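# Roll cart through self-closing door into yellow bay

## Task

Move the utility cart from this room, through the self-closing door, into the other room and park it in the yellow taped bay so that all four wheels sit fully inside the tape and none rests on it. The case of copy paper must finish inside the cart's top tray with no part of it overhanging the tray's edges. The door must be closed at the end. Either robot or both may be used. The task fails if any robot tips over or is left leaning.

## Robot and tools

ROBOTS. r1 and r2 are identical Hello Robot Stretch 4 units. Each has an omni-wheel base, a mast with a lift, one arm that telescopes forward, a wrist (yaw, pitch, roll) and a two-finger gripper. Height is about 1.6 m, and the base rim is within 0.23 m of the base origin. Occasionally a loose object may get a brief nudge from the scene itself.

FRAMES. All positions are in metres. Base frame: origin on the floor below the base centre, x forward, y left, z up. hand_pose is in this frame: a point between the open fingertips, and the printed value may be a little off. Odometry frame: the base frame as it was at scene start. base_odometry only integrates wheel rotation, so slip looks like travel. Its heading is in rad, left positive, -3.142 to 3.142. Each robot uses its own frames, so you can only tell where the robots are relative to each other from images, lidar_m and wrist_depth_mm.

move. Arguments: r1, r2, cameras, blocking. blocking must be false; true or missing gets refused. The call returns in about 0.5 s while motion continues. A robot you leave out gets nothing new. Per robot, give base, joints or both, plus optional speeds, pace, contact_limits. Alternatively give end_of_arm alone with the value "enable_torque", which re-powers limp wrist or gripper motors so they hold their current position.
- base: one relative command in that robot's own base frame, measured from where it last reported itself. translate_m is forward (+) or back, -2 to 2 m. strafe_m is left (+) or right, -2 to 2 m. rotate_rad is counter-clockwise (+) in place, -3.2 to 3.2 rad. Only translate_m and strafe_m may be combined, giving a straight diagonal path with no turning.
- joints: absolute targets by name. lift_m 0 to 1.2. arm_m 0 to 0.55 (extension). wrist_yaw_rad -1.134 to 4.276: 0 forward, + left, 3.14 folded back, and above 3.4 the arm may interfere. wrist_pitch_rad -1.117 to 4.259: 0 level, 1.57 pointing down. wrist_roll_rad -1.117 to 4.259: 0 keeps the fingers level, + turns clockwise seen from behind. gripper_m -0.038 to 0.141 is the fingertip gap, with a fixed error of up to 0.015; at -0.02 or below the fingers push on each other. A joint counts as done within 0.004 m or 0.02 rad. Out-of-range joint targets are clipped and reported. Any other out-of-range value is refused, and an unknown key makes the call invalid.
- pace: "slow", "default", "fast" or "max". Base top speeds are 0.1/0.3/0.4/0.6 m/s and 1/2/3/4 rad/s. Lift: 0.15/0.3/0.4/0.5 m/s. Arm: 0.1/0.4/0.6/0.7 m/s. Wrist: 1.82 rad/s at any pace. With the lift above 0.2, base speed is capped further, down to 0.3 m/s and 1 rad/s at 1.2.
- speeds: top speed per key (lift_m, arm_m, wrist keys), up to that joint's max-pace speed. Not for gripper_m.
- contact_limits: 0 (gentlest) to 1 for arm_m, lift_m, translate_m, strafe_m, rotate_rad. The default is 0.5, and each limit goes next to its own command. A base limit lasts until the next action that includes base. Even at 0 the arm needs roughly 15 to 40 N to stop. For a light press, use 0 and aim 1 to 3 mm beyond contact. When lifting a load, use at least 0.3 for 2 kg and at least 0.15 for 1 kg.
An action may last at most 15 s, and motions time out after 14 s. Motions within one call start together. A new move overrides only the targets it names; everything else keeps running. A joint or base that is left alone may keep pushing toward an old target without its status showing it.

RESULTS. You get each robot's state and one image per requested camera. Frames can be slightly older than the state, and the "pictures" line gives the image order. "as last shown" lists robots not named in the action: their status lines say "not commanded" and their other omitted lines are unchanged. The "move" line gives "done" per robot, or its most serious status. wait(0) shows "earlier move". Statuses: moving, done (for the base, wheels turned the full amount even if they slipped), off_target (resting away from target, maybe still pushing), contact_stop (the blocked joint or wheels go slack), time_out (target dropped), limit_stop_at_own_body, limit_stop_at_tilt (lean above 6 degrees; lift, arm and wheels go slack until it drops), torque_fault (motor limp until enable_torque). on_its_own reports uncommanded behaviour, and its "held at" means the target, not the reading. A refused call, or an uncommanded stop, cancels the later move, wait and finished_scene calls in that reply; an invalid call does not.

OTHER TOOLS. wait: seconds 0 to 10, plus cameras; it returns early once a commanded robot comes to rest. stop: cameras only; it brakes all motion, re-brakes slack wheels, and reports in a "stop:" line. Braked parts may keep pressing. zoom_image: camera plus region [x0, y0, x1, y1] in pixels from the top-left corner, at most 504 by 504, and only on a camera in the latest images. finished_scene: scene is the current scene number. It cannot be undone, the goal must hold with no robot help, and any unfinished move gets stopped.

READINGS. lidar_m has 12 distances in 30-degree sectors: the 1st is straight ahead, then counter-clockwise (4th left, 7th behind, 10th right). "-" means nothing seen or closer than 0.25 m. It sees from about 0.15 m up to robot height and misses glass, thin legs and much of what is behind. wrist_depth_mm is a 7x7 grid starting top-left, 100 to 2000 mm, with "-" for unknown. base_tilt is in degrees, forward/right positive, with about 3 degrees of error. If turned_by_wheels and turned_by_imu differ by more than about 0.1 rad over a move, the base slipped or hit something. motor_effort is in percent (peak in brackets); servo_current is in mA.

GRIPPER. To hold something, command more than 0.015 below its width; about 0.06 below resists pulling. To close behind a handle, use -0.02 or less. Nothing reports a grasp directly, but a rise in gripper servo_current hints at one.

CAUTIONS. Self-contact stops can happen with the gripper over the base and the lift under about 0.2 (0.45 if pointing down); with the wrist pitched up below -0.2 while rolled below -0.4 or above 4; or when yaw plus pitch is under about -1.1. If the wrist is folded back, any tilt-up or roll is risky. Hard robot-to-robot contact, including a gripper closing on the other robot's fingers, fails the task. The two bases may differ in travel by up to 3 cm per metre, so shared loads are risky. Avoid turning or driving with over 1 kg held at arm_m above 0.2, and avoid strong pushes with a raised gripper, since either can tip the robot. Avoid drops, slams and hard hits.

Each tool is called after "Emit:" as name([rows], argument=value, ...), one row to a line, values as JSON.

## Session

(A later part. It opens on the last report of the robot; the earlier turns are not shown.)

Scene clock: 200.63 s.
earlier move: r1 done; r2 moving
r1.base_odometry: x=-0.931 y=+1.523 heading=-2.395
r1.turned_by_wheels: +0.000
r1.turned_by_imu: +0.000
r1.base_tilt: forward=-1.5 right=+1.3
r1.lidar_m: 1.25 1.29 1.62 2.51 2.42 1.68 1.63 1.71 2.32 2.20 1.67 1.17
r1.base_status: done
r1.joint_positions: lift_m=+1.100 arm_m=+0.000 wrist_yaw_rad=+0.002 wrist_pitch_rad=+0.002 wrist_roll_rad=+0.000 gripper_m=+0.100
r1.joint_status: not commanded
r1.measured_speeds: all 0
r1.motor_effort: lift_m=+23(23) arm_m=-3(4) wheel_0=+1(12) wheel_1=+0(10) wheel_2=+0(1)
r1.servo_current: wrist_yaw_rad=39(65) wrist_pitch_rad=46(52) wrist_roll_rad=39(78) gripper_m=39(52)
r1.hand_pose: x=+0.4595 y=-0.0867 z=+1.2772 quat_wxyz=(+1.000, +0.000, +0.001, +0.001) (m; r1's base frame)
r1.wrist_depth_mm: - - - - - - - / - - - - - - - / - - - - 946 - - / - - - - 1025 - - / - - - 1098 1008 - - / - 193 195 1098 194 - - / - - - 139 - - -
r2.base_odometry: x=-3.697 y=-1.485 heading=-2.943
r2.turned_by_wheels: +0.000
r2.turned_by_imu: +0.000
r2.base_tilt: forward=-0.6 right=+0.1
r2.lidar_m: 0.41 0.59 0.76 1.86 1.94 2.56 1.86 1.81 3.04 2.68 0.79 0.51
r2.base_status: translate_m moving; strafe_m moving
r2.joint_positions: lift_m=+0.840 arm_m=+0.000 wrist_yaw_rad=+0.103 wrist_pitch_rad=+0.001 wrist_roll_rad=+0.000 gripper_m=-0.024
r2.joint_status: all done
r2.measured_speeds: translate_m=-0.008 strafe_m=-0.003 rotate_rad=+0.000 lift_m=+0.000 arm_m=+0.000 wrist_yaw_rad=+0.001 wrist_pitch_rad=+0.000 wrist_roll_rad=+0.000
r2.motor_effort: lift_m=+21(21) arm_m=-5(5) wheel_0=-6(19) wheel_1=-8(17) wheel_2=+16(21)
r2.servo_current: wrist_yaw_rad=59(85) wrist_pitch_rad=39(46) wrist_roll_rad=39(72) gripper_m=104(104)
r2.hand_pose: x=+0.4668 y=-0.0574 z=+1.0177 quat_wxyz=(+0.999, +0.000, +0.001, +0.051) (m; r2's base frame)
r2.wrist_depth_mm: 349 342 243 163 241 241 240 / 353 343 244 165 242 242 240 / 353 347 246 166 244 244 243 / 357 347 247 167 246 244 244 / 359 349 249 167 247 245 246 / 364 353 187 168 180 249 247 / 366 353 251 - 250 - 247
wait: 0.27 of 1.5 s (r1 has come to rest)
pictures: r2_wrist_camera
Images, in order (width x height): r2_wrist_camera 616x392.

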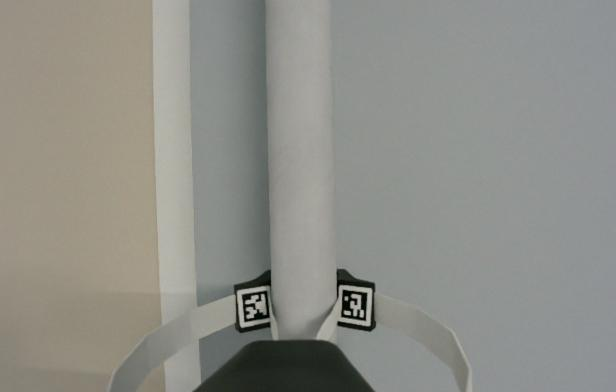

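Door opening and the gripper tracks it. Continue the arc.

Emit:
move(r2={"base":{"translate_m":-0.1905,"strafe_m":-0.1092},"joints":{"wrist_yaw_rad":0.3},"pace":"slow","speeds":{"wrist_yaw_rad":0.085}}, cameras=[], blocking=false)

Emit:
wait(seconds=4, cameras=[])

Emit:
move(r2={"base":{"translate_m":-0.1651,"strafe_m":-0.1448},"joints":{"wrist_yaw_rad":0.5},"pace":"slow","speeds":{"wrist_yaw_rad":0.085}}, cameras=[], blocking=false)

Emit:
wait(seconds=4, cameras=["r2_wrist_camera"])

Scene clock: 207.70 s.
earlier move: r2 done
move: r2 moving
r1: as last shown
r1.base_tilt: forward=-1.6 right=+1.3
r1.lidar_m: 1.25 1.27 1.60 2.50 2.38 1.71 1.63 1.71 2.30 2.19 1.66 1.18
r1.motor_effort: lift_m=+23(23) arm_m=-3(4) wheel_0=+2(2) wheel_1=-1(1) wheel_2=+0(0)
r1.servo_current: wrist_yaw_rad=46(52) wrist_pitch_rad=46(46) wrist_roll_rad=52(72) gripper_m=46(46)
r1.wrist_depth_mm: - - - - - - - / - - - - - - - / - - - - 931 - - / - - - - 1008 - - / - - - 1118 1098 - - / - 192 196 1098 194 - - / - - - 139 - - -
r2.base_odometry: x=-3.686 y=-1.475 heading=-2.943
r2.turned_by_wheels: +0.000
r2.turned_by_imu: +0.000
r2.base_tilt: forward=-0.6 right=+0.1
r2.lidar_m: 0.39 0.58 0.80 1.88 1.95 2.57 1.84 1.82 3.03 2.77 0.83 0.51
r2.base_status: translate_m moving; strafe_m moving
r2.joint_positions: lift_m=+0.840 arm_m=+0.000 wrist_yaw_rad=+0.137 wrist_pitch_rad=+0.001 wrist_roll_rad=+0.000 gripper_m=-0.024
r2.joint_status: wrist_yaw_rad moving
r2.measured_speeds: translate_m=-0.049 strafe_m=-0.028 rotate_rad=+0.001 lift_m=+0.000 arm_m=+0.000 wrist_yaw_rad=+0.081 wrist_pitch_rad=+0.000 wrist_roll_rad=+0.000
r2.motor_effort: lift_m=+21(21) arm_m=-5(5) wheel_0=-7(12) wheel_1=-11(12) wheel_2=+18(20)
r2.servo_current: wrist_yaw_rad=72(72) wrist_pitch_rad=39(39) wrist_roll_rad=46(52) gripper_m=104(104)
r2.hand_pose: x=+0.4686 y=-0.0473 z=+1.0177 quat_wxyz=(+0.998, +0.000, +0.001, +0.068) (m; r2's base frame)
r2.wrist_depth_mm: 368 357 243 164 242 238 237 / 370 357 244 164 242 241 239 / 373 362 246 166 243 241 241 / 375 364 248 166 245 241 242 / 379 364 249 168 245 245 244 / 382 366 185 167 180 246 244 / 382 368 252 - 249 245 246
pictures: none
No camera images: "cameras" was empty.

Scene clock: 210.53 s.
earlier move: r2 done
r1.base_odometry: x=-0.931 y=+1.523 heading=-2.395
r1.turned_by_wheels: +0.000
r1.turned_by_imu: +0.000
r1.base_tilt: forward=-1.6 right=+1.3
r1.lidar_m: 1.26 1.32 1.60 2.50 2.39 1.72 1.64 1.71 2.31 2.19 1.68 1.19
r1.base_status: not commanded
r1.joint_positions: lift_m=+1.100 arm_m=+0.000 wrist_yaw_rad=+0.002 wrist_pitch_rad=+0.002 wrist_roll_rad=+0.000 gripper_m=+0.100
r1.joint_status: not commanded
r1.measured_speeds: all 0
r1.motor_effort: lift_m=+23(23) arm_m=-3(4) wheel_0=+1(2) wheel_1=-1(1) wheel_2=+0(0)
r1.servo_current: wrist_yaw_rad=52(72) wrist_pitch_rad=39(46) wrist_roll_rad=46(72) gripper_m=46(52)
r1.hand_pose: x=+0.4595 y=-0.0867 z=+1.2772 quat_wxyz=(+1.000, +0.000, +0.001, +0.001) (m; r1's base frame)
r1.wrist_depth_mm: - - - - - - - / - - - - - - - / - - - - 946 - - / - - - 1281 946 - - / - - - 1281 960 - - / - 193 195 - 193 - - / - - - 139 - - -
r2.base_odometry: x=-3.532 y=-1.340 heading=-2.943
r2.turned_by_wheels: +0.000
r2.turned_by_imu: +0.002
r2.base_tilt: forward=-0.6 right=+0.0
r2.lidar_m: 0.38 0.77 1.03 1.95 2.02 2.71 1.66 1.60 2.95 2.76 1.11 0.58
r2.base_status: done
r2.joint_positions: lift_m=+0.840 arm_m=+0.000 wrist_yaw_rad=+0.302 wrist_pitch_rad=+0.001 wrist_roll_rad=+0.000 gripper_m=-0.024
r2.joint_status: all done
r2.measured_speeds: all 0
r2.motor_effort: lift_m=+21(21) arm_m=-5(5) wheel_0=-6(12) wheel_1=-9(13) wheel_2=+15(20)
r2.servo_current: wrist_yaw_rad=46(78) wrist_pitch_rad=46(46) wrist_roll_rad=59(59) gripper_m=98(111)
r2.hand_pose: x=+0.4723 y=+0.0023 z=+1.0177 quat_wxyz=(+0.989, +0.000, +0.001, +0.150) (m; r2's base frame)
r2.wrist_depth_mm: - - 243 163 241 240 241 / - - 244 165 242 241 241 / - - 245 166 244 244 243 / - - 246 167 245 245 245 / - - 249 168 248 246 246 / - - 185 168 178 248 247 / - 135 249 - 250 - 249
wait: 2.83 of 4 s (r2 has come to rest)
pictures: none
No camera images: "cameras" was empty.

Scene clock: 211.03 s.
move: r2 moving
r1: as last shown
r1.base_tilt: forward=-1.6 right=+1.2
r1.lidar_m: 1.24 1.30 1.56 2.49 2.40 1.73 1.61 1.70 2.34 2.17 1.66 1.18
r1.motor_effort: lift_m=+23(23) arm_m=-3(4) wheel_0=+1(2) wheel_1=+0(1) wheel_2=+0(0)
r1.servo_current: wrist_yaw_rad=72(72) wrist_pitch_rad=39(52) wrist_roll_rad=52(52) gripper_m=46(46)
r1.wrist_depth_mm: - - - - - - - / - - - - - - - / - - - - - - - / - - - 1308 946 - - / - - - 1281 946 - - / - 193 195 - 194 - - / - - - 139 - - -
r2.base_odometry: x=-3.524 y=-1.330 heading=-2.943
r2.turned_by_wheels: +0.001
r2.turned_by_imu: +0.001
r2.base_tilt: forward=-0.7 right=+0.1
r2.lidar_m: 0.40 0.78 1.06 1.97 2.04 2.69 1.65 1.61 2.91 2.78 1.13 0.58
r2.base_status: translate_m moving; strafe_m moving
r2.joint_positions: lift_m=+0.840 arm_m=+0.000 wrist_yaw_rad=+0.335 wrist_pitch_rad=+0.001 wrist_roll_rad=+0.000 gripper_m=-0.024
r2.joint_status: wrist_yaw_rad moving
r2.measured_speeds: translate_m=-0.040 strafe_m=-0.034 rotate_rad=-0.001 lift_m=+0.000 arm_m=+0.000 wrist_yaw_rad=+0.074 wrist_pitch_rad=+0.000 wrist_roll_rad=+0.000
r2.motor_effort: lift_m=+21(21) arm_m=-4(5) wheel_0=+1(7) wheel_1=-12(13) wheel_2=+19(19)
r2.servo_current: wrist_yaw_rad=72(72) wrist_pitch_rad=46(46) wrist_roll_rad=46(59) gripper_m=98(111)
r2.hand_pose: x=+0.4721 y=+0.0123 z=+1.0177 quat_wxyz=(+0.986, +0.000, +0.001, +0.167) (m; r2's base frame)
r2.wrist_depth_mm: - - 243 164 240 239 237 / - - 245 165 241 241 239 / - - 246 166 244 242 241 / - - 247 166 245 243 242 / - - 249 169 245 245 243 / - - 182 170 180 247 244 / - 122 251 - 248 246 247
pictures: none
No camera images: "cameras" was empty.

Scene clock: 213.97 s.
earlier move: r2 done
r1.base_odometry: x=-0.931 y=+1.523 heading=-2.395
r1.turned_by_wheels: +0.000
r1.turned_by_imu: +0.000
r1.base_tilt: forward=-1.6 right=+1.3
r1.lidar_m: 1.22 1.31 1.60 2.51 2.40 1.73 1.63 1.71 2.31 2.18 1.66 1.20
r1.base_status: not commanded
r1.joint_positions: lift_m=+1.100 arm_m=+0.000 wrist_yaw_rad=+0.002 wrist_pitch_rad=+0.002 wrist_roll_rad=+0.000 gripper_m=+0.100
r1.joint_status: not commanded
r1.measured_speeds: all 0
r1.motor_effort: lift_m=+23(23) arm_m=-3(4) wheel_0=+1(2) wheel_1=-1(1) wheel_2=+0(0)
r1.servo_current: wrist_yaw_rad=59(72) wrist_pitch_rad=39(52) wrist_roll_rad=46(65) gripper_m=39(46)
r1.hand_pose: x=+0.4595 y=-0.0867 z=+1.2772 quat_wxyz=(+1.000, +0.000, +0.001, +0.001) (m; r1's base frame)
r1.wrist_depth_mm: - - - - - - - / - - - - - - - / - - - - - - - / - - - - - - - / - - - 1499 - - - / - 193 195 - 197 - - / - - - 139 946 - -
r2.base_odometry: x=-3.399 y=-1.166 heading=-2.942
r2.turned_by_wheels: +0.001
r2.turned_by_imu: +0.002
r2.base_tilt: forward=-0.7 right=+0.0
r2.lidar_m: 0.40 0.46 1.28 2.10 2.17 2.88 1.45 1.41 2.80 2.64 1.39 0.66
r2.base_status: done
r2.joint_positions: lift_m=+0.840 arm_m=+0.000 wrist_yaw_rad=+0.501 wrist_pitch_rad=+0.001 wrist_roll_rad=+0.000 gripper_m=-0.024
r2.joint_status: all done
r2.measured_speeds: all 0
r2.motor_effort: lift_m=+20(21) arm_m=-5(5) wheel_0=+5(9) wheel_1=-8(14) wheel_2=+16(19)
r2.servo_current: wrist_yaw_rad=46(98) wrist_pitch_rad=46(46) wrist_roll_rad=46(59) gripper_m=98(111)
r2.hand_pose: x=+0.4659 y=+0.0618 z=+1.0177 quat_wxyz=(+0.969, +0.000, +0.001, +0.248) (m; r2's base frame)
r2.wrist_depth_mm: - - 241 163 241 241 240 / - - 243 165 243 243 241 / - - 245 166 245 243 242 / - - 246 167 247 246 245 / - - 248 167 247 246 247 / - - 184 167 180 248 248 / - - 251 - 250 249 248
wait: 2.93 of 4 s (r2 has come to rest)
pictures: r2_wrist_camera
Images, in order (width x height): r2_wrist_camera 616x392.

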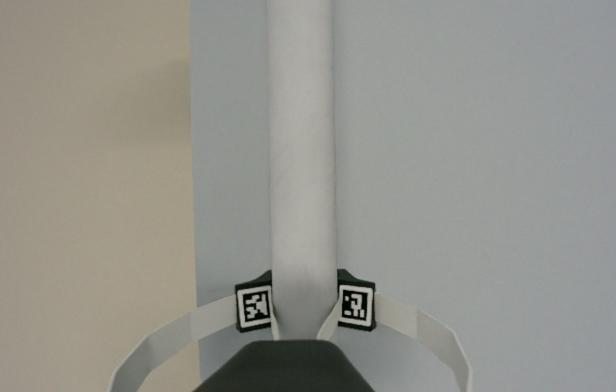

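Emit:
move(r2={"base":{"translate_m":-0.133,"strafe_m":-0.1747},"joints":{"wrist_yaw_rad":0.7},"pace":"slow","speeds":{"wrist_yaw_rad":0.085}}, cameras=[], blocking=false)

Emit:
wait(seconds=4, cameras=[])

Emit:
move(r2={"base":{"translate_m":-0.0958,"strafe_m":-0.1977},"joints":{"wrist_yaw_rad":0.9},"pace":"slow","speeds":{"wrist_yaw_rad":0.085}}, cameras=[], blocking=false)

Emit:
wait(seconds=4, cameras=["r2_wrist_camera"])

Emit:
move(r2={"base":{"translate_m":-0.0544,"strafe_m":-0.2127},"joints":{"wrist_yaw_rad":1.1},"pace":"slow","speeds":{"wrist_yaw_rad":0.085}}, cameras=[], blocking=false)

Emit:
wait(seconds=4, cameras=["r2_wrist_camera","r2_head_camera"])

Scene clock: 227.37 s.
move: r2 moving
r1: as last shown
r1.lidar_m: 1.26 1.32 1.62 2.50 2.41 1.73 1.65 1.72 2.32 2.20 1.69 1.19
r1.servo_current: wrist_yaw_rad=46(65) wrist_pitch_rad=26(52) wrist_roll_rad=39(59) gripper_m=39(52)
r1.wrist_depth_mm: - - - - - - - / - - - - - - - / - - - - - - - / - - - - - - - / - - - 1499 - - - / - 193 195 - 198 - - / - - - 139 931 - -
r2.base_odometry: x=-3.394 y=-1.154 heading=-2.941
r2.turned_by_wheels: +0.001
r2.turned_by_imu: +0.001
r2.base_tilt: forward=-0.6 right=+0.0
r2.lidar_m: 0.40 0.47 1.28 2.13 2.20 2.91 1.41 1.42 2.77 2.62 1.40 0.63
r2.base_status: translate_m moving; strafe_m moving
r2.joint_positions: lift_m=+0.840 arm_m=+0.000 wrist_yaw_rad=+0.534 wrist_pitch_rad=+0.001 wrist_roll_rad=+0.000 gripper_m=-0.024
r2.joint_status: wrist_yaw_rad moving
r2.measured_speeds: translate_m=-0.030 strafe_m=-0.039 rotate_rad=-0.001 lift_m=+0.000 arm_m=+0.000 wrist_yaw_rad=+0.080 wrist_pitch_rad=+0.000 wrist_roll_rad=+0.000
r2.motor_effort: lift_m=+20(21) arm_m=-5(5) wheel_0=+6(7) wheel_1=-13(14) wheel_2=+18(19)
r2.servo_current: wrist_yaw_rad=59(65) wrist_pitch_rad=33(46) wrist_roll_rad=39(52) gripper_m=104(111)
r2.hand_pose: x=+0.4637 y=+0.0716 z=+1.0177 quat_wxyz=(+0.965, +0.000, +0.001, +0.264) (m; r2's base frame)
r2.wrist_depth_mm: - - 244 164 240 239 238 / - - 245 166 242 241 238 / - - 247 167 243 242 241 / - - 247 165 245 243 242 / - - 250 167 245 245 243 / - - 183 170 182 246 246 / - 122 252 - 249 245 247
pictures: none
No camera images: "cameras" was empty.

Scene clock: 230.33 s.
earlier move: r2 done
r1.base_odometry: x=-0.931 y=+1.523 heading=-2.395
r1.turned_by_wheels: +0.000
r1.turned_by_imu: +0.000
r1.base_tilt: forward=-1.6 right=+1.3
r1.lidar_m: 1.24 1.30 1.59 2.50 2.38 1.73 1.63 1.72 2.32 2.18 1.68 1.19
r1.base_status: not commanded
r1.joint_positions: lift_m=+1.100 arm_m=+0.000 wrist_yaw_rad=+0.002 wrist_pitch_rad=+0.002 wrist_roll_rad=+0.000 gripper_m=+0.100
r1.joint_status: not commanded
r1.measured_speeds: all 0
r1.motor_effort: lift_m=+23(23) arm_m=-4(4) wheel_0=+1(2) wheel_1=-1(1) wheel_2=+0(0)
r1.servo_current: wrist_yaw_rad=52(72) wrist_pitch_rad=46(52) wrist_roll_rad=59(65) gripper_m=46(52)
r1.hand_pose: x=+0.4595 y=-0.0867 z=+1.2772 quat_wxyz=(+1.000, +0.000, +0.001, +0.001) (m; r1's base frame)
r1.wrist_depth_mm: - - - - - - - / - - - - - - - / - - - - - - - / - - - - - - - / - - - - - - - / - 192 195 - 197 - - / - - - 140 946 - -
r2.base_odometry: x=-3.304 y=-0.969 heading=-2.941
r2.turned_by_wheels: +0.000
r2.turned_by_imu: +0.001
r2.base_tilt: forward=-0.6 right=+0.0
r2.lidar_m: 0.39 0.42 1.45 2.25 2.35 3.12 1.26 1.68 2.62 2.47 1.58 0.81
r2.base_status: done
r2.joint_positions: lift_m=+0.840 arm_m=+0.000 wrist_yaw_rad=+0.700 wrist_pitch_rad=+0.001 wrist_roll_rad=+0.000 gripper_m=-0.024
r2.joint_status: all done
r2.measured_speeds: all 0
r2.motor_effort: lift_m=+21(21) arm_m=-5(5) wheel_0=+7(10) wheel_1=-9(15) wheel_2=+16(19)
r2.servo_current: wrist_yaw_rad=33(91) wrist_pitch_rad=33(46) wrist_roll_rad=52(52) gripper_m=104(111)
r2.hand_pose: x=+0.4479 y=+0.1189 z=+1.0177 quat_wxyz=(+0.939, +0.000, +0.000, +0.343) (m; r2's base frame)
r2.wrist_depth_mm: - - 242 163 242 242 242 / - - 243 164 244 241 241 / - - 245 165 245 245 243 / - - 247 167 246 245 245 / - - 248 167 247 247 246 / - - 184 167 179 248 248 / - - 250 - 250 250 249
wait: 2.97 of 4 s (r2 has come to rest)
pictures: none
No camera images: "cameras" was empty.

Scene clock: 230.83 s.
move: r2 moving
r1: as last shown
r1.lidar_m: 1.25 1.29 1.58 2.49 2.40 1.73 1.63 1.72 2.28 2.19 1.72 1.19
r1.motor_effort: lift_m=+23(23) arm_m=-3(4) wheel_0=+1(2) wheel_1=-1(1) wheel_2=+0(0)
r1.servo_current: wrist_yaw_rad=52(65) wrist_pitch_rad=46(46) wrist_roll_rad=46(59) gripper_m=46(46)
r1.wrist_depth_mm: - - - - - - - / - - - - - - - / - - - - - - - / - - - - - - - / - - - - - - - / - 193 195 - 197 - - / - - - 139 931 - -
r2.base_odometry: x=-3.301 y=-0.956 heading=-2.940
r2.turned_by_wheels: +0.001
r2.turned_by_imu: +0.001
r2.base_tilt: forward=-0.6 right=+0.1
r2.lidar_m: 0.40 0.41 1.44 2.30 2.36 3.16 1.25 1.66 2.58 2.45 1.61 0.83
r2.base_status: translate_m moving; strafe_m moving
r2.joint_positions: lift_m=+0.840 arm_m=+0.000 wrist_yaw_rad=+0.734 wrist_pitch_rad=+0.001 wrist_roll_rad=+0.000 gripper_m=-0.024
r2.joint_status: wrist_yaw_rad moving
r2.measured_speeds: translate_m=-0.022 strafe_m=-0.044 rotate_rad=+0.000 lift_m=+0.000 arm_m=+0.000 wrist_yaw_rad=+0.085 wrist_pitch_rad=+0.000 wrist_roll_rad=+0.000
r2.motor_effort: lift_m=+21(21) arm_m=-4(5) wheel_0=+5(9) wheel_1=-13(14) wheel_2=+17(18)
r2.servo_current: wrist_yaw_rad=78(78) wrist_pitch_rad=39(46) wrist_roll_rad=46(52) gripper_m=98(98)
r2.hand_pose: x=+0.4437 y=+0.1282 z=+1.0177 quat_wxyz=(+0.933, +0.000, +0.000, +0.359) (m; r2's base frame)
r2.wrist_depth_mm: - - 243 164 241 238 239 / - - 244 165 241 241 239 / - - 245 166 244 242 241 / - - 247 166 245 243 243 / - - 248 166 246 245 244 / - - 182 170 180 247 245 / - - 251 - 250 246 247
pictures: none
No camera images: "cameras" was empty.

Scene clock: 233.80 s.
earlier move: r2 done
r1.base_odometry: x=-0.931 y=+1.523 heading=-2.395
r1.turned_by_wheels: +0.000
r1.turned_by_imu: +0.000
r1.base_tilt: forward=-1.6 right=+1.2
r1.lidar_m: 1.27 1.33 1.62 2.50 2.39 1.73 1.64 1.71 2.33 2.20 1.70 1.16
r1.base_status: not commanded
r1.joint_positions: lift_m=+1.100 arm_m=+0.000 wrist_yaw_rad=+0.002 wrist_pitch_rad=+0.002 wrist_roll_rad=+0.000 gripper_m=+0.100
r1.joint_status: not commanded
r1.measured_speeds: all 0
r1.motor_effort: lift_m=+23(23) arm_m=-4(4) wheel_0=+1(2) wheel_1=-1(1) wheel_2=+0(0)
r1.servo_current: wrist_yaw_rad=39(65) wrist_pitch_rad=46(52) wrist_roll_rad=46(72) gripper_m=39(52)
r1.hand_pose: x=+0.4595 y=-0.0867 z=+1.2772 quat_wxyz=(+1.000, +0.000, +0.001, +0.001) (m; r1's base frame)
r1.wrist_depth_mm: - - - - - - - / - - - - - - - / - - - - - - - / - - - - - - - / - - 1661 - - - - / - 192 195 - 197 - - / - - - 145 931 - -
r2.base_odometry: x=-3.250 y=-0.756 heading=-2.940
r2.turned_by_wheels: +0.000
r2.turned_by_imu: +0.001
r2.base_tilt: forward=-0.6 right=+0.1
r2.lidar_m: 0.51 0.38 1.60 2.47 2.52 3.41 1.14 3.40 2.43 2.28 1.76 1.15
r2.base_status: done
r2.joint_positions: lift_m=+0.840 arm_m=+0.000 wrist_yaw_rad=+0.899 wrist_pitch_rad=+0.001 wrist_roll_rad=+0.000 gripper_m=-0.024
r2.joint_status: all done
r2.measured_speeds: all 0
r2.motor_effort: lift_m=+21(21) arm_m=-5(5) wheel_0=+7(11) wheel_1=-9(14) wheel_2=+13(18)
r2.servo_current: wrist_yaw_rad=46(104) wrist_pitch_rad=39(46) wrist_roll_rad=39(59) gripper_m=91(111)
r2.hand_pose: x=+0.4189 y=+0.1714 z=+1.0177 quat_wxyz=(+0.901, +0.000, +0.000, +0.435) (m; r2's base frame)
r2.wrist_depth_mm: - - 242 163 242 241 242 / - - 244 164 243 243 242 / - - 245 165 245 244 244 / - - 246 167 246 246 245 / - - 248 167 247 246 248 / - - 186 167 180 248 248 / - - 251 - 250 250 249
wait: 2.97 of 4 s (r2 has come to rest)
pictures: r2_wrist_camera
Images, in order (width x height): r2_wrist_camera 616x392.

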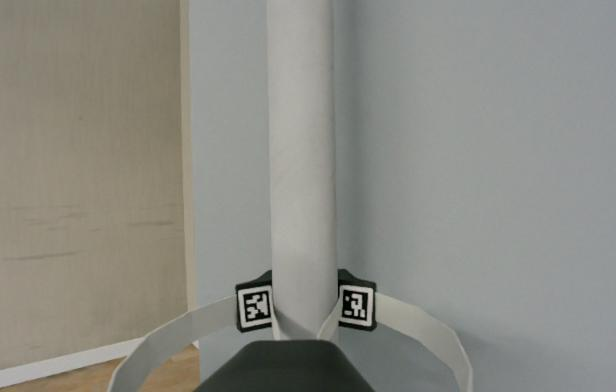

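Scene clock: 234.30 s.
move: r2 moving
r1: as last shown
r1.lidar_m: 1.25 1.29 1.57 2.50 2.39 1.71 1.64 1.74 2.30 2.18 1.67 1.20
r1.motor_effort: lift_m=+23(23) arm_m=-4(4) wheel_0=+2(2) wheel_1=-1(1) wheel_2=+0(0)
r1.servo_current: wrist_yaw_rad=52(65) wrist_pitch_rad=39(52) wrist_roll_rad=59(59) gripper_m=39(46)
r1.wrist_depth_mm: - - - - - - - / - - - - - - - / - - - - - - - / - - - - - - - / - - 1661 - - - - / - 193 195 - 197 - - / - - - 145 946 - -
r2.base_odometry: x=-3.249 y=-0.743 heading=-2.939
r2.turned_by_wheels: +0.001
r2.turned_by_imu: +0.001
r2.base_tilt: forward=-0.7 right=+0.1
r2.lidar_m: 0.52 0.39 1.60 2.49 2.53 1.41 1.12 3.40 2.38 2.26 1.75 1.15
r2.base_status: translate_m moving; strafe_m moving
r2.joint_positions: lift_m=+0.840 arm_m=+0.000 wrist_yaw_rad=+0.934 wrist_pitch_rad=+0.001 wrist_roll_rad=+0.000 gripper_m=-0.024
r2.joint_status: wrist_yaw_rad moving
r2.measured_speeds: translate_m=-0.012 strafe_m=-0.049 rotate_rad=-0.002 lift_m=+0.000 arm_m=+0.000 wrist_yaw_rad=+0.082 wrist_pitch_rad=+0.000 wrist_roll_rad=+0.000
r2.motor_effort: lift_m=+20(21) arm_m=-5(5) wheel_0=+10(12) wheel_1=-13(13) wheel_2=+14(15)
r2.servo_current: wrist_yaw_rad=7(85) wrist_pitch_rad=39(46) wrist_roll_rad=52(52) gripper_m=111(111)
r2.hand_pose: x=+0.4128 y=+0.1798 z=+1.0177 quat_wxyz=(+0.893, +0.000, +0.000, +0.450) (m; r2's base frame)
r2.wrist_depth_mm: - - 243 163 241 239 239 / - - 244 165 243 241 241 / - - 245 166 244 242 241 / - - 246 165 246 245 243 / - - 247 169 246 245 245 / - - 184 171 179 247 246 / - - 251 - 248 248 247
pictures: none
No camera images: "cameras" was empty.

Scene clock: 237.23 s.
earlier move: r2 done
r1.base_odometry: x=-0.931 y=+1.523 heading=-2.395
r1.turned_by_wheels: +0.000
r1.turned_by_imu: +0.000
r1.base_tilt: forward=-1.6 right=+1.2
r1.lidar_m: 1.22 1.31 1.57 2.49 2.40 1.70 1.62 1.73 2.31 2.20 1.68 1.18
r1.base_status: not commanded
r1.joint_positions: lift_m=+1.100 arm_m=+0.000 wrist_yaw_rad=+0.002 wrist_pitch_rad=+0.002 wrist_roll_rad=+0.000 gripper_m=+0.100
r1.joint_status: not commanded
r1.measured_speeds: all 0
r1.motor_effort: lift_m=+23(23) arm_m=-4(4) wheel_0=+1(2) wheel_1=-1(1) wheel_2=+0(0)
r1.servo_current: wrist_yaw_rad=46(72) wrist_pitch_rad=46(52) wrist_roll_rad=39(72) gripper_m=46(52)
r1.hand_pose: x=+0.4595 y=-0.0867 z=+1.2772 quat_wxyz=(+1.000, +0.000, +0.001, +0.001) (m; r1's base frame)
r1.wrist_depth_mm: - - - - - - - / - - - - - - - / - - - - - - - / - - - - - - - / - - - - - - - / - 192 211 - 197 - - / - - - 145 917 - -
r2.base_odometry: x=-3.240 y=-0.537 heading=-2.939
r2.turned_by_wheels: +0.000
r2.turned_by_imu: +0.001
r2.base_tilt: forward=-0.6 right=+0.1
r2.lidar_m: 0.59 0.39 1.65 2.66 2.76 1.21 1.08 3.08 2.18 2.08 1.84 1.31
r2.base_status: done
r2.joint_positions: lift_m=+0.840 arm_m=+0.000 wrist_yaw_rad=+1.099 wrist_pitch_rad=+0.001 wrist_roll_rad=+0.000 gripper_m=-0.024
r2.joint_status: all done
r2.measured_speeds: all 0
r2.motor_effort: lift_m=+21(21) arm_m=-5(5) wheel_0=+7(13) wheel_1=-9(15) wheel_2=+11(16)
r2.servo_current: wrist_yaw_rad=39(85) wrist_pitch_rad=39(46) wrist_roll_rad=46(59) gripper_m=98(111)
r2.hand_pose: x=+0.3800 y=+0.2171 z=+1.0177 quat_wxyz=(+0.853, +0.000, +0.000, +0.522) (m; r2's base frame)
r2.wrist_depth_mm: - - 242 163 241 241 242 / - - 243 165 244 243 242 / - - 245 165 245 245 244 / - - 246 166 245 246 246 / - - 248 167 247 247 247 / - - 186 167 180 248 248 / - - 250 - 250 250 249
wait: 2.93 of 4 s (r2 has come to rest)
pictures: r2_head_camera, r2_wrist_camera
Images, in order (width x height): r2_head_camera 420x560, r2_wrist_camera 616x392.

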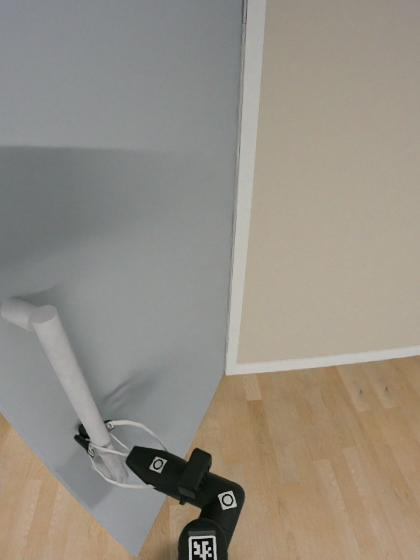

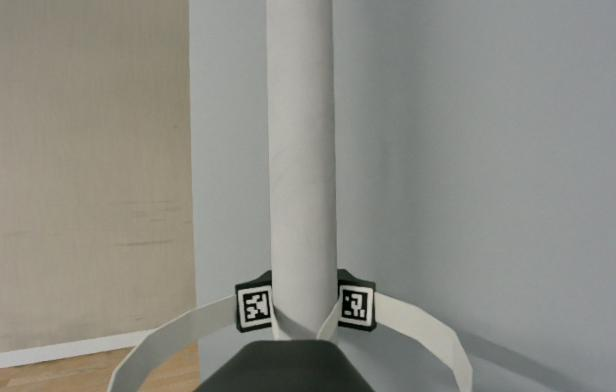

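Emit:
move(r2={"base":{"translate_m":-0.0113,"strafe_m":-0.2193},"joints":{"wrist_yaw_rad":1.3},"pace":"slow","speeds":{"wrist_yaw_rad":0.085}}, cameras=[], blocking=false)

Emit:
wait(seconds=4, cameras=[])

Emit:
move(r2={"base":{"translate_m":0.0327,"strafe_m":-0.2172},"joints":{"wrist_yaw_rad":1.5},"pace":"slow","speeds":{"wrist_yaw_rad":0.085}}, cameras=[], blocking=false)

Emit:
wait(seconds=4, cameras=[])

Emit:
move(r2={"base":{"translate_m":0.0538,"strafe_m":-0.1592},"joints":{"wrist_yaw_rad":1.653},"pace":"slow","speeds":{"wrist_yaw_rad":0.085}}, cameras=[], blocking=false)

Emit:
wait(seconds=4, cameras=["r2_wrist_camera","r2_head_left_camera","r1_head_camera","r1_head_left_camera","r1_head_right_camera","r1_wrist_camera"])

Scene clock: 244.87 s.
move: r2 moving
r1: as last shown
r1.base_tilt: forward=-1.6 right=+1.3
r1.lidar_m: 1.26 1.31 1.60 2.49 2.41 1.72 1.62 1.71 2.30 2.20 1.67 1.19
r1.servo_current: wrist_yaw_rad=59(65) wrist_pitch_rad=39(46) wrist_roll_rad=46(72) gripper_m=39(46)
r1.wrist_depth_mm: - - - - - - - / - - - - - - - / - - - - - - - / - - - - - - - / - - - - - - - / - 192 212 - 196 - - / - - - 145 917 - -
r2.base_odometry: x=-3.242 y=-0.523 heading=-2.939
r2.turned_by_wheels: +0.001
r2.turned_by_imu: +0.001
r2.base_tilt: forward=-0.6 right=+0.0
r2.lidar_m: 0.61 0.39 1.67 2.69 2.78 1.24 1.11 3.07 2.18 2.07 1.85 1.29
r2.base_status: translate_m moving; strafe_m moving
r2.joint_positions: lift_m=+0.840 arm_m=+0.000 wrist_yaw_rad=+1.133 wrist_pitch_rad=+0.001 wrist_roll_rad=+0.000 gripper_m=-0.024
r2.joint_status: wrist_yaw_rad moving
r2.measured_speeds: translate_m=-0.002 strafe_m=-0.055 rotate_rad=-0.003 lift_m=+0.000 arm_m=+0.000 wrist_yaw_rad=+0.084 wrist_pitch_rad=+0.000 wrist_roll_rad=+0.000
r2.motor_effort: lift_m=+21(21) arm_m=-5(5) wheel_0=+8(14) wheel_1=-13(13) wheel_2=+10(12)
r2.servo_current: wrist_yaw_rad=65(104) wrist_pitch_rad=39(39) wrist_roll_rad=46(59) gripper_m=104(104)
r2.hand_pose: x=+0.3723 y=+0.2242 z=+1.0177 quat_wxyz=(+0.844, +0.000, +0.000, +0.537) (m; r2's base frame)
r2.wrist_depth_mm: - - 243 163 240 240 239 / - - 243 165 243 242 240 / - - 245 166 243 243 242 / - - 247 166 243 244 244 / - - 247 168 246 245 245 / - - 185 170 179 246 246 / - - 251 - 249 248 246
pictures: none
No camera images: "cameras" was empty.

Scene clock: 247.73 s.
earlier move: r2 done
r1.base_odometry: x=-0.931 y=+1.523 heading=-2.395
r1.turned_by_wheels: +0.000
r1.turned_by_imu: +0.000
r1.base_tilt: forward=-1.6 right=+1.3
r1.lidar_m: 1.22 1.31 1.60 2.51 2.38 1.72 1.63 1.70 2.30 2.20 1.67 1.19
r1.base_status: not commanded
r1.joint_positions: lift_m=+1.100 arm_m=+0.000 wrist_yaw_rad=+0.002 wrist_pitch_rad=+0.002 wrist_roll_rad=+0.000 gripper_m=+0.100
r1.joint_status: not commanded
r1.measured_speeds: all 0
r1.motor_effort: lift_m=+23(23) arm_m=-3(4) wheel_0=+1(2) wheel_1=-1(1) wheel_2=+0(0)
r1.servo_current: wrist_yaw_rad=72(72) wrist_pitch_rad=39(52) wrist_roll_rad=52(72) gripper_m=46(46)
r1.hand_pose: x=+0.4595 y=-0.0867 z=+1.2772 quat_wxyz=(+1.000, +0.000, +0.001, +0.001) (m; r1's base frame)
r1.wrist_depth_mm: - - - - - - - / - - - - - - - / - - - - - - - / - - - - - - - / - - - - - - - / - 193 215 - 197 - - / - - - 145 931 - -
r2.base_odometry: x=-3.273 y=-0.321 heading=-2.938
r2.turned_by_wheels: +0.000
r2.turned_by_imu: +0.002
r2.base_tilt: forward=-0.7 right=+0.0
r2.lidar_m: 0.74 0.33 0.37 2.89 3.00 1.14 1.26 2.78 1.97 1.85 1.86 1.32
r2.base_status: done
r2.joint_positions: lift_m=+0.840 arm_m=+0.000 wrist_yaw_rad=+1.298 wrist_pitch_rad=+0.001 wrist_roll_rad=+0.000 gripper_m=-0.024
r2.joint_status: all done
r2.measured_speeds: all 0
r2.motor_effort: lift_m=+21(21) arm_m=-4(5) wheel_0=+8(15) wheel_1=-8(13) wheel_2=+11(14)
r2.servo_current: wrist_yaw_rad=46(104) wrist_pitch_rad=33(46) wrist_roll_rad=52(59) gripper_m=104(111)
r2.hand_pose: x=+0.3328 y=+0.2542 z=+1.0177 quat_wxyz=(+0.797, +0.000, +0.000, +0.605) (m; r2's base frame)
r2.wrist_depth_mm: - - 243 162 242 241 242 / - - 243 165 243 242 242 / - - 245 165 243 244 244 / - - 246 166 246 246 245 / - - 248 167 247 247 246 / - - 186 167 179 248 248 / - - 250 - 250 249 250
wait: 2.87 of 4 s (r2 has come to rest)
pictures: none
No camera images: "cameras" was empty.

Scene clock: 248.23 s.
move: r2 moving
r1: as last shown
r1.base_tilt: forward=-1.6 right=+1.2
r1.lidar_m: 1.23 1.31 1.58 2.49 2.38 1.72 1.62 1.71 2.31 2.21 1.67 1.19
r1.motor_effort: lift_m=+23(23) arm_m=-4(4) wheel_0=+1(2) wheel_1=-1(1) wheel_2=+0(0)
r1.servo_current: wrist_yaw_rad=52(72) wrist_pitch_rad=39(46) wrist_roll_rad=65(65) gripper_m=39(52)
r1.wrist_depth_mm: - - - - - - - / - - - - - - - / - - - - - - - / - - - - - - - / - - - - - - - / - 193 213 - 196 - - / - - - 145 931 - -
r2.base_odometry: x=-3.277 y=-0.308 heading=-2.938
r2.turned_by_wheels: +0.000
r2.turned_by_imu: +0.000
r2.base_tilt: forward=-0.6 right=+0.0
r2.lidar_m: 0.76 0.34 0.39 2.91 2.98 1.12 1.29 2.74 1.95 1.83 1.84 1.33
r2.base_status: translate_m moving; strafe_m moving
r2.joint_positions: lift_m=+0.840 arm_m=+0.000 wrist_yaw_rad=+1.333 wrist_pitch_rad=+0.001 wrist_roll_rad=+0.000 gripper_m=-0.024
r2.joint_status: wrist_yaw_rad moving
r2.measured_speeds: translate_m=+0.009 strafe_m=-0.052 rotate_rad=-0.001 lift_m=+0.000 arm_m=+0.000 wrist_yaw_rad=+0.085 wrist_pitch_rad=+0.000 wrist_roll_rad=+0.000
r2.motor_effort: lift_m=+21(21) arm_m=-5(5) wheel_0=+11(13) wheel_1=-10(13) wheel_2=+0(10)
r2.servo_current: wrist_yaw_rad=52(98) wrist_pitch_rad=39(46) wrist_roll_rad=46(52) gripper_m=104(111)
r2.hand_pose: x=+0.3240 y=+0.2596 z=+1.0177 quat_wxyz=(+0.786, +0.000, +0.000, +0.618) (m; r2's base frame)
r2.wrist_depth_mm: - - 243 163 242 240 238 / - - 244 164 242 241 240 / - - 246 166 243 242 241 / - - 246 166 245 245 244 / - - 248 168 246 245 244 / - - 184 170 179 248 247 / - - 251 - 249 247 248
pictures: none
No camera images: "cameras" was empty.

Scene clock: 251.13 s.
earlier move: r2 done
r1.base_odometry: x=-0.931 y=+1.523 heading=-2.395
r1.turned_by_wheels: +0.000
r1.turned_by_imu: +0.000
r1.base_tilt: forward=-1.6 right=+1.3
r1.lidar_m: 1.25 1.32 1.58 2.50 2.42 1.72 1.61 1.73 2.32 2.20 1.69 1.19
r1.base_status: not commanded
r1.joint_positions: lift_m=+1.100 arm_m=+0.000 wrist_yaw_rad=+0.002 wrist_pitch_rad=+0.002 wrist_roll_rad=+0.000 gripper_m=+0.100
r1.joint_status: not commanded
r1.measured_speeds: all 0
r1.motor_effort: lift_m=+23(23) arm_m=-4(4) wheel_0=+1(2) wheel_1=-1(1) wheel_2=+0(0)
r1.servo_current: wrist_yaw_rad=52(72) wrist_pitch_rad=33(52) wrist_roll_rad=52(72) gripper_m=39(52)
r1.hand_pose: x=+0.4595 y=-0.0867 z=+1.2772 quat_wxyz=(+1.000, +0.000, +0.001, +0.001) (m; r1's base frame)
r1.wrist_depth_mm: - - - - - - - / - - - - - - - / - - - - - - - / - 1921 - - - - - / - 1921 - - - - - / - 193 215 - 197 - - / - - - 145 917 - -
r2.base_odometry: x=-3.349 y=-0.115 heading=-2.938
r2.turned_by_wheels: +0.000
r2.turned_by_imu: +0.002
r2.base_tilt: forward=-0.7 right=+0.0
r2.lidar_m: 1.11 0.32 0.35 3.10 3.20 1.25 1.55 2.45 1.72 1.63 1.69 1.28
r2.base_status: done
r2.joint_positions: lift_m=+0.840 arm_m=+0.000 wrist_yaw_rad=+1.498 wrist_pitch_rad=+0.001 wrist_roll_rad=+0.000 gripper_m=-0.024
r2.joint_status: all done
r2.measured_speeds: all 0
r2.motor_effort: lift_m=+21(21) arm_m=-5(5) wheel_0=+9(16) wheel_1=-7(13) wheel_2=-3(10)
r2.servo_current: wrist_yaw_rad=46(98) wrist_pitch_rad=46(46) wrist_roll_rad=39(65) gripper_m=104(111)
r2.hand_pose: x=+0.2791 y=+0.2813 z=+1.0177 quat_wxyz=(+0.732, +0.000, +0.000, +0.681) (m; r2's base frame)
r2.wrist_depth_mm: - - 242 163 242 240 241 / - - 244 164 243 242 242 / - - 244 166 245 245 243 / - - 247 167 245 246 246 / - - 247 167 247 246 247 / - - 186 167 179 248 249 / - - 250 - 249 - 249
wait: 2.90 of 4 s (r2 has come to rest)
pictures: none
No camera images: "cameras" was empty.

Scene clock: 251.63 s.
move: r2 moving
r1: as last shown
r1.lidar_m: 1.20 1.30 1.59 2.50 2.37 1.72 1.64 1.72 2.32 2.20 1.68 1.19
r1.motor_effort: lift_m=+23(23) arm_m=-3(4) wheel_0=+1(2) wheel_1=-1(1) wheel_2=+0(0)
r1.servo_current: wrist_yaw_rad=39(65) wrist_pitch_rad=46(52) wrist_roll_rad=59(65) gripper_m=46(46)
r1.wrist_depth_mm: - - - - - - - / - - - - - - - / - - - - - - - / - 1983 - - - - - / - 1921 - - - - - / - 193 214 - 198 - - / - - - 145 931 - -
r2.base_odometry: x=-3.355 y=-0.104 heading=-2.938
r2.turned_by_wheels: +0.000
r2.turned_by_imu: +0.000
r2.base_tilt: forward=-0.7 right=+0.0
r2.lidar_m: 1.10 0.33 0.35 3.11 3.20 1.28 1.56 2.40 1.73 1.64 1.68 1.27
r2.base_status: translate_m moving; strafe_m moving
r2.joint_positions: lift_m=+0.840 arm_m=+0.000 wrist_yaw_rad=+1.532 wrist_pitch_rad=+0.001 wrist_roll_rad=+0.000 gripper_m=-0.024
r2.joint_status: wrist_yaw_rad moving
r2.measured_speeds: translate_m=+0.016 strafe_m=-0.046 rotate_rad=+0.000 lift_m=+0.000 arm_m=+0.000 wrist_yaw_rad=+0.078 wrist_pitch_rad=+0.000 wrist_roll_rad=+0.000
r2.motor_effort: lift_m=+21(21) arm_m=-4(5) wheel_0=+14(17) wheel_1=-9(11) wheel_2=-3(4)
r2.servo_current: wrist_yaw_rad=98(98) wrist_pitch_rad=39(46) wrist_roll_rad=52(59) gripper_m=104(104)
r2.hand_pose: x=+0.2696 y=+0.2848 z=+1.0177 quat_wxyz=(+0.721, +0.000, +0.000, +0.693) (m; r2's base frame)
r2.wrist_depth_mm: - - 242 163 240 241 239 / - - 244 165 243 243 240 / - - 246 165 244 242 243 / - - 247 166 245 244 243 / - - 248 168 247 246 244 / - - 185 167 180 247 245 / - - 250 - 249 247 248
pictures: none
No camera images: "cameras" was empty.

Scene clock: 254.07 s.
earlier move: r2 done
r1.base_odometry: x=-0.931 y=+1.523 heading=-2.395
r1.turned_by_wheels: +0.000
r1.turned_by_imu: +0.000
r1.base_tilt: forward=-1.7 right=+1.3
r1.lidar_m: 1.26 1.31 1.60 2.50 2.41 1.72 1.64 1.72 2.31 2.19 1.68 1.18
r1.base_status: not commanded
r1.joint_positions: lift_m=+1.100 arm_m=+0.000 wrist_yaw_rad=+0.002 wrist_pitch_rad=+0.002 wrist_roll_rad=+0.000 gripper_m=+0.100
r1.joint_status: not commanded
r1.measured_speeds: all 0
r1.motor_effort: lift_m=+23(23) arm_m=-3(4) wheel_0=+1(2) wheel_1=+0(1) wheel_2=+0(0)
r1.servo_current: wrist_yaw_rad=33(72) wrist_pitch_rad=39(52) wrist_roll_rad=26(65) gripper_m=46(52)
r1.hand_pose: x=+0.4595 y=-0.0867 z=+1.2772 quat_wxyz=(+1.000, +0.000, +0.001, +0.001) (m; r1's base frame)
r1.wrist_depth_mm: - - - - - - - / - - - - - - - / - - - - - - - / - - - - - - - / - - - - - - - / - 193 215 - 198 - - / - - - 144 931 - -
r2.base_odometry: x=-3.433 y=+0.030 heading=-2.938
r2.turned_by_wheels: +0.000
r2.turned_by_imu: +0.002
r2.base_tilt: forward=-0.7 right=+0.0
r2.lidar_m: 1.17 0.35 0.29 3.27 3.39 1.40 - 2.19 1.56 1.46 1.52 1.22
r2.base_status: done
r2.joint_positions: lift_m=+0.840 arm_m=+0.000 wrist_yaw_rad=+1.651 wrist_pitch_rad=+0.001 wrist_roll_rad=+0.000 gripper_m=-0.024
r2.joint_status: all done
r2.measured_speeds: all 0
r2.motor_effort: lift_m=+21(21) arm_m=-4(5) wheel_0=+9(17) wheel_1=-5(12) wheel_2=-3(4)
r2.servo_current: wrist_yaw_rad=46(111) wrist_pitch_rad=39(46) wrist_roll_rad=46(65) gripper_m=98(104)
r2.hand_pose: x=+0.2349 y=+0.2945 z=+1.0177 quat_wxyz=(+0.678, +0.000, +0.000, +0.735) (m; r2's base frame)
r2.wrist_depth_mm: - - 243 163 242 241 241 / - - 243 164 243 243 242 / - - 245 166 244 244 243 / - - 246 167 247 246 244 / - - 249 167 247 246 246 / - - 187 168 179 248 248 / - - 251 - 249 - 249
wait: 2.43 of 4 s (r2 has come to rest)
pictures: r1_head_camera, r1_head_left_camera, r1_head_right_camera, r1_wrist_camera, r2_head_left_camera, r2_wrist_camera
Images, in order (width x height): r1_head_camera 420x560, r1_head_left_camera 420x672, r1_head_right_camera 420x672, r1_wrist_camera 616x392, r2_head_left_camera 420x672, r2_wrist_camera 616x392.

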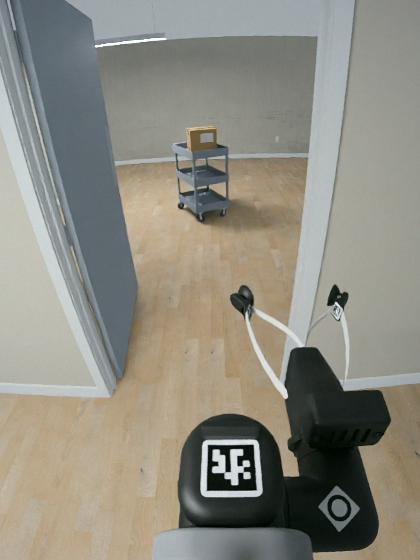

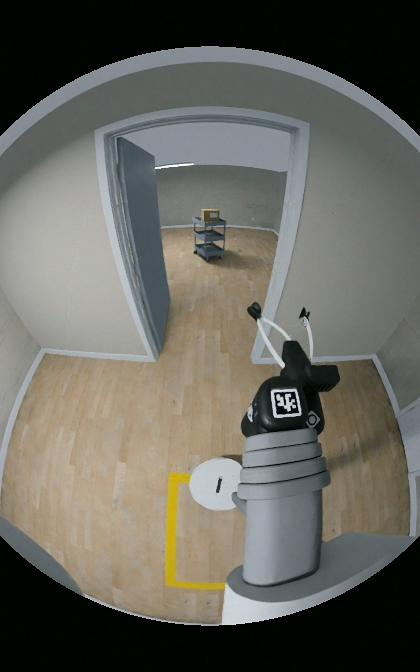

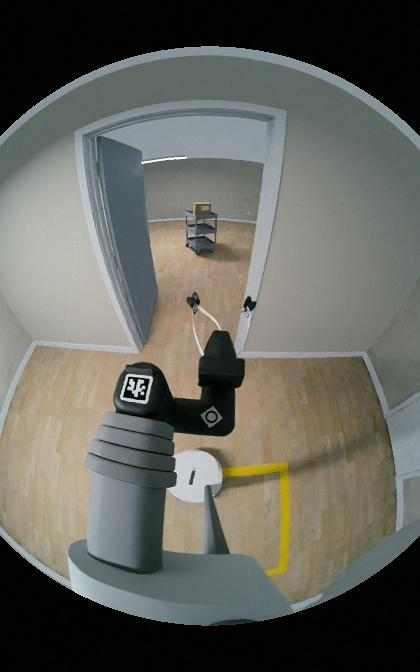

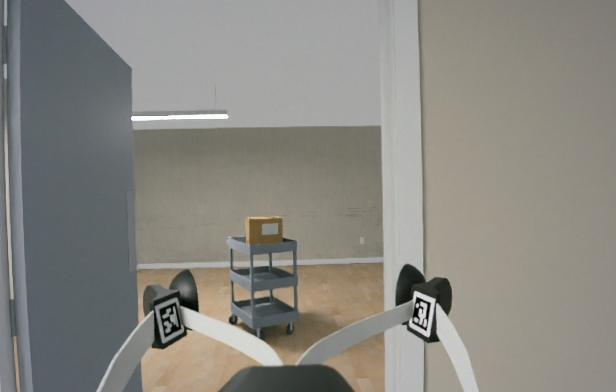

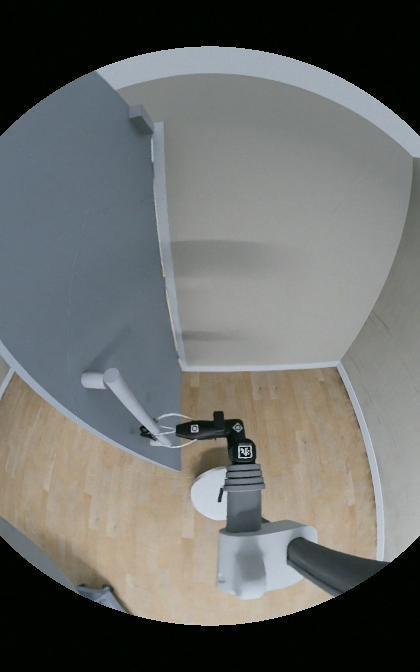

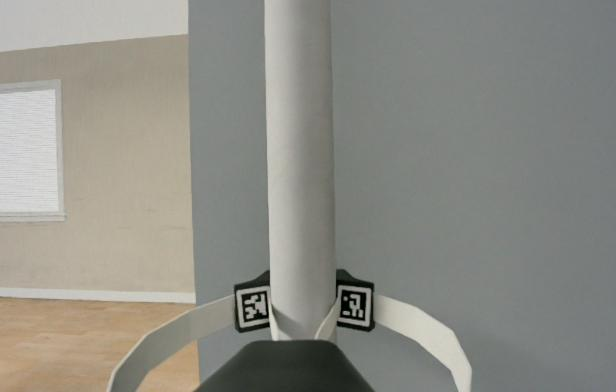

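Emit:
move(r1={"base":{"translate_m":1.4}}, cameras=[], blocking=false)

Emit:
wait(seconds=7, cameras=["r1_head_camera","r1_head_left_camera","r1_wrist_camera"])

Scene clock: 264.90 s.
move: r1 moving
r1.base_odometry: x=-0.954 y=+1.501 heading=-2.395
r1.turned_by_wheels: +0.000
r1.turned_by_imu: +0.000
r1.base_tilt: forward=-1.6 right=+1.3
r1.lidar_m: 1.23 1.29 1.57 2.50 2.45 1.76 1.66 1.76 2.30 2.18 1.64 1.16
r1.base_status: translate_m moving
r1.joint_positions: lift_m=+1.100 arm_m=+0.000 wrist_yaw_rad=+0.002 wrist_pitch_rad=+0.002 wrist_roll_rad=+0.000 gripper_m=+0.100
r1.joint_status: not commanded
r1.measured_speeds: translate_m=+0.122 strafe_m=+0.000 rotate_rad=+0.000 lift_m=+0.000 arm_m=+0.000 wrist_yaw_rad=+0.000 wrist_pitch_rad=+0.000 wrist_roll_rad=+0.000
r1.motor_effort: lift_m=+23(23) arm_m=-3(4) wheel_0=+8(8) wheel_1=+3(7) wheel_2=-8(9)
r1.servo_current: wrist_yaw_rad=72(72) wrist_pitch_rad=33(52) wrist_roll_rad=33(59) gripper_m=39(46)
r1.hand_pose: x=+0.4595 y=-0.0867 z=+1.2772 quat_wxyz=(+1.000, +0.000, +0.001, +0.001) (m; r1's base frame)
r1.wrist_depth_mm: - - - - - - - / - - - - - - - / - - - - - - - / - - - - - - - / - - - - - - - / - 193 214 - 197 - - / - - - 145 917 - -
r2: as last shown
r2.turned_by_imu: +0.000
r2.lidar_m: 1.16 0.34 0.31 3.27 3.38 1.38 - 2.22 1.57 1.47 1.53 1.26
r2.motor_effort: lift_m=+21(21) arm_m=-5(5) wheel_0=+10(10) wheel_1=-6(6) wheel_2=-3(3)
r2.servo_current: wrist_yaw_rad=46(46) wrist_pitch_rad=39(46) wrist_roll_rad=39(59) gripper_m=98(104)
r2.wrist_depth_mm: - - 242 163 241 242 241 / - - 244 163 243 243 242 / - - 245 166 244 245 244 / - - 246 166 245 246 245 / - - 248 167 247 247 246 / - - 186 167 179 248 247 / - - 250 - 251 - 249
pictures: none
No camera images: "cameras" was empty.

Scene clock: 270.57 s.
earlier move: r1 done
r1.base_odometry: x=-1.958 y=+0.572 heading=-2.395
r1.turned_by_wheels: +0.000
r1.turned_by_imu: +0.000
r1.base_tilt: forward=-1.6 right=+1.3
r1.lidar_m: 2.20 1.05 0.68 0.63 0.68 3.16 3.05 3.16 0.33 0.34 2.27 3.05
r1.base_status: done
r1.joint_positions: lift_m=+1.100 arm_m=+0.000 wrist_yaw_rad=+0.002 wrist_pitch_rad=+0.002 wrist_roll_rad=+0.000 gripper_m=+0.100
r1.joint_status: not commanded
r1.measured_speeds: all 0
r1.motor_effort: lift_m=+23(23) arm_m=-3(4) wheel_0=+2(9) wheel_1=+2(7) wheel_2=+0(10)
r1.servo_current: wrist_yaw_rad=46(72) wrist_pitch_rad=33(52) wrist_roll_rad=59(65) gripper_m=39(52)
r1.hand_pose: x=+0.4595 y=-0.0867 z=+1.2772 quat_wxyz=(+1.000, +0.000, +0.001, +0.001) (m; r1's base frame)
r1.wrist_depth_mm: - - - - - - - / - - - - - - - / - - - - - - - / - - - - - - - / - - - - - - - / - - 214 - 198 - - / - - - 145 - - -
r2.base_odometry: x=-3.433 y=+0.030 heading=-2.938
r2.turned_by_wheels: +0.000
r2.turned_by_imu: +0.001
r2.base_tilt: forward=-0.6 right=+0.1
r2.lidar_m: 1.17 0.32 0.31 3.27 3.38 1.39 - 2.19 1.56 1.47 1.53 1.24
r2.base_status: not commanded
r2.joint_positions: lift_m=+0.840 arm_m=+0.000 wrist_yaw_rad=+1.651 wrist_pitch_rad=+0.001 wrist_roll_rad=+0.000 gripper_m=-0.024
r2.joint_status: not commanded
r2.measured_speeds: all 0
r2.motor_effort: lift_m=+21(21) arm_m=-4(5) wheel_0=+10(10) wheel_1=-6(6) wheel_2=-3(3)
r2.servo_current: wrist_yaw_rad=39(65) wrist_pitch_rad=39(46) wrist_roll_rad=46(59) gripper_m=98(111)
r2.hand_pose: x=+0.2349 y=+0.2945 z=+1.0177 quat_wxyz=(+0.678, +0.000, +0.000, +0.735) (m; r2's base frame)
r2.wrist_depth_mm: - - 242 163 242 241 241 / - - 243 163 243 242 242 / - - 244 166 245 244 243 / - - 246 167 246 246 246 / - - 248 167 247 247 246 / - - 186 167 179 248 248 / - - 251 - 250 - 250
wait: 5.67 of 7 s (r1 has come to rest)
pictures: r1_head_camera, r1_head_left_camera, r1_wrist_camera
Images, in order (width x height): r1_head_camera 420x560, r1_head_left_camera 420x672, r1_wrist_camera 616x392.

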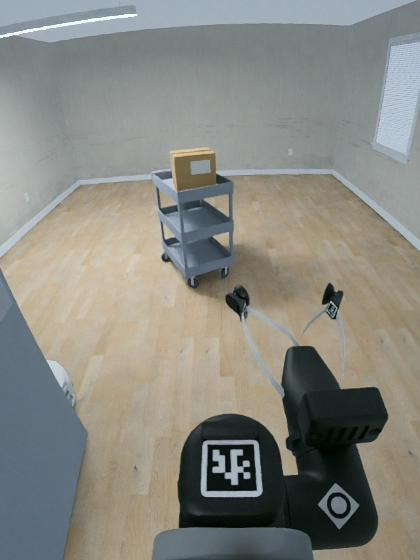

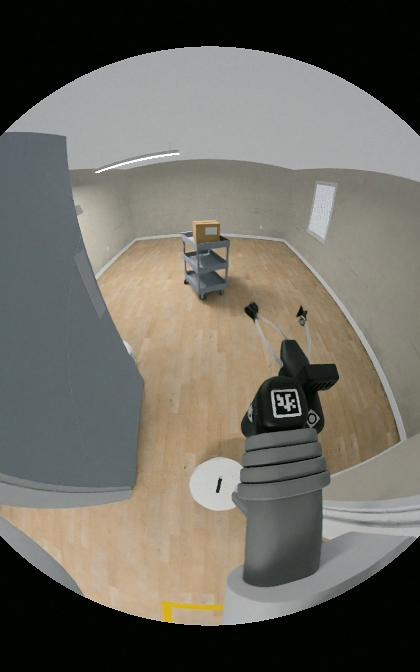

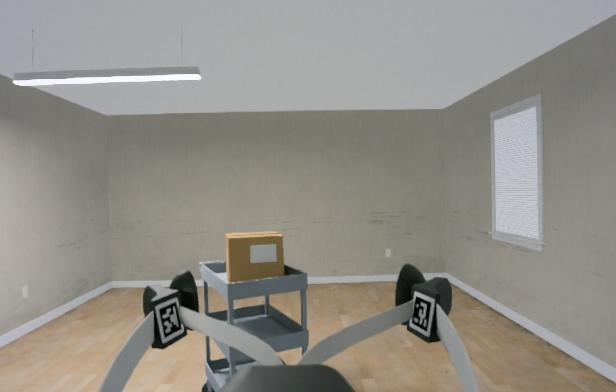

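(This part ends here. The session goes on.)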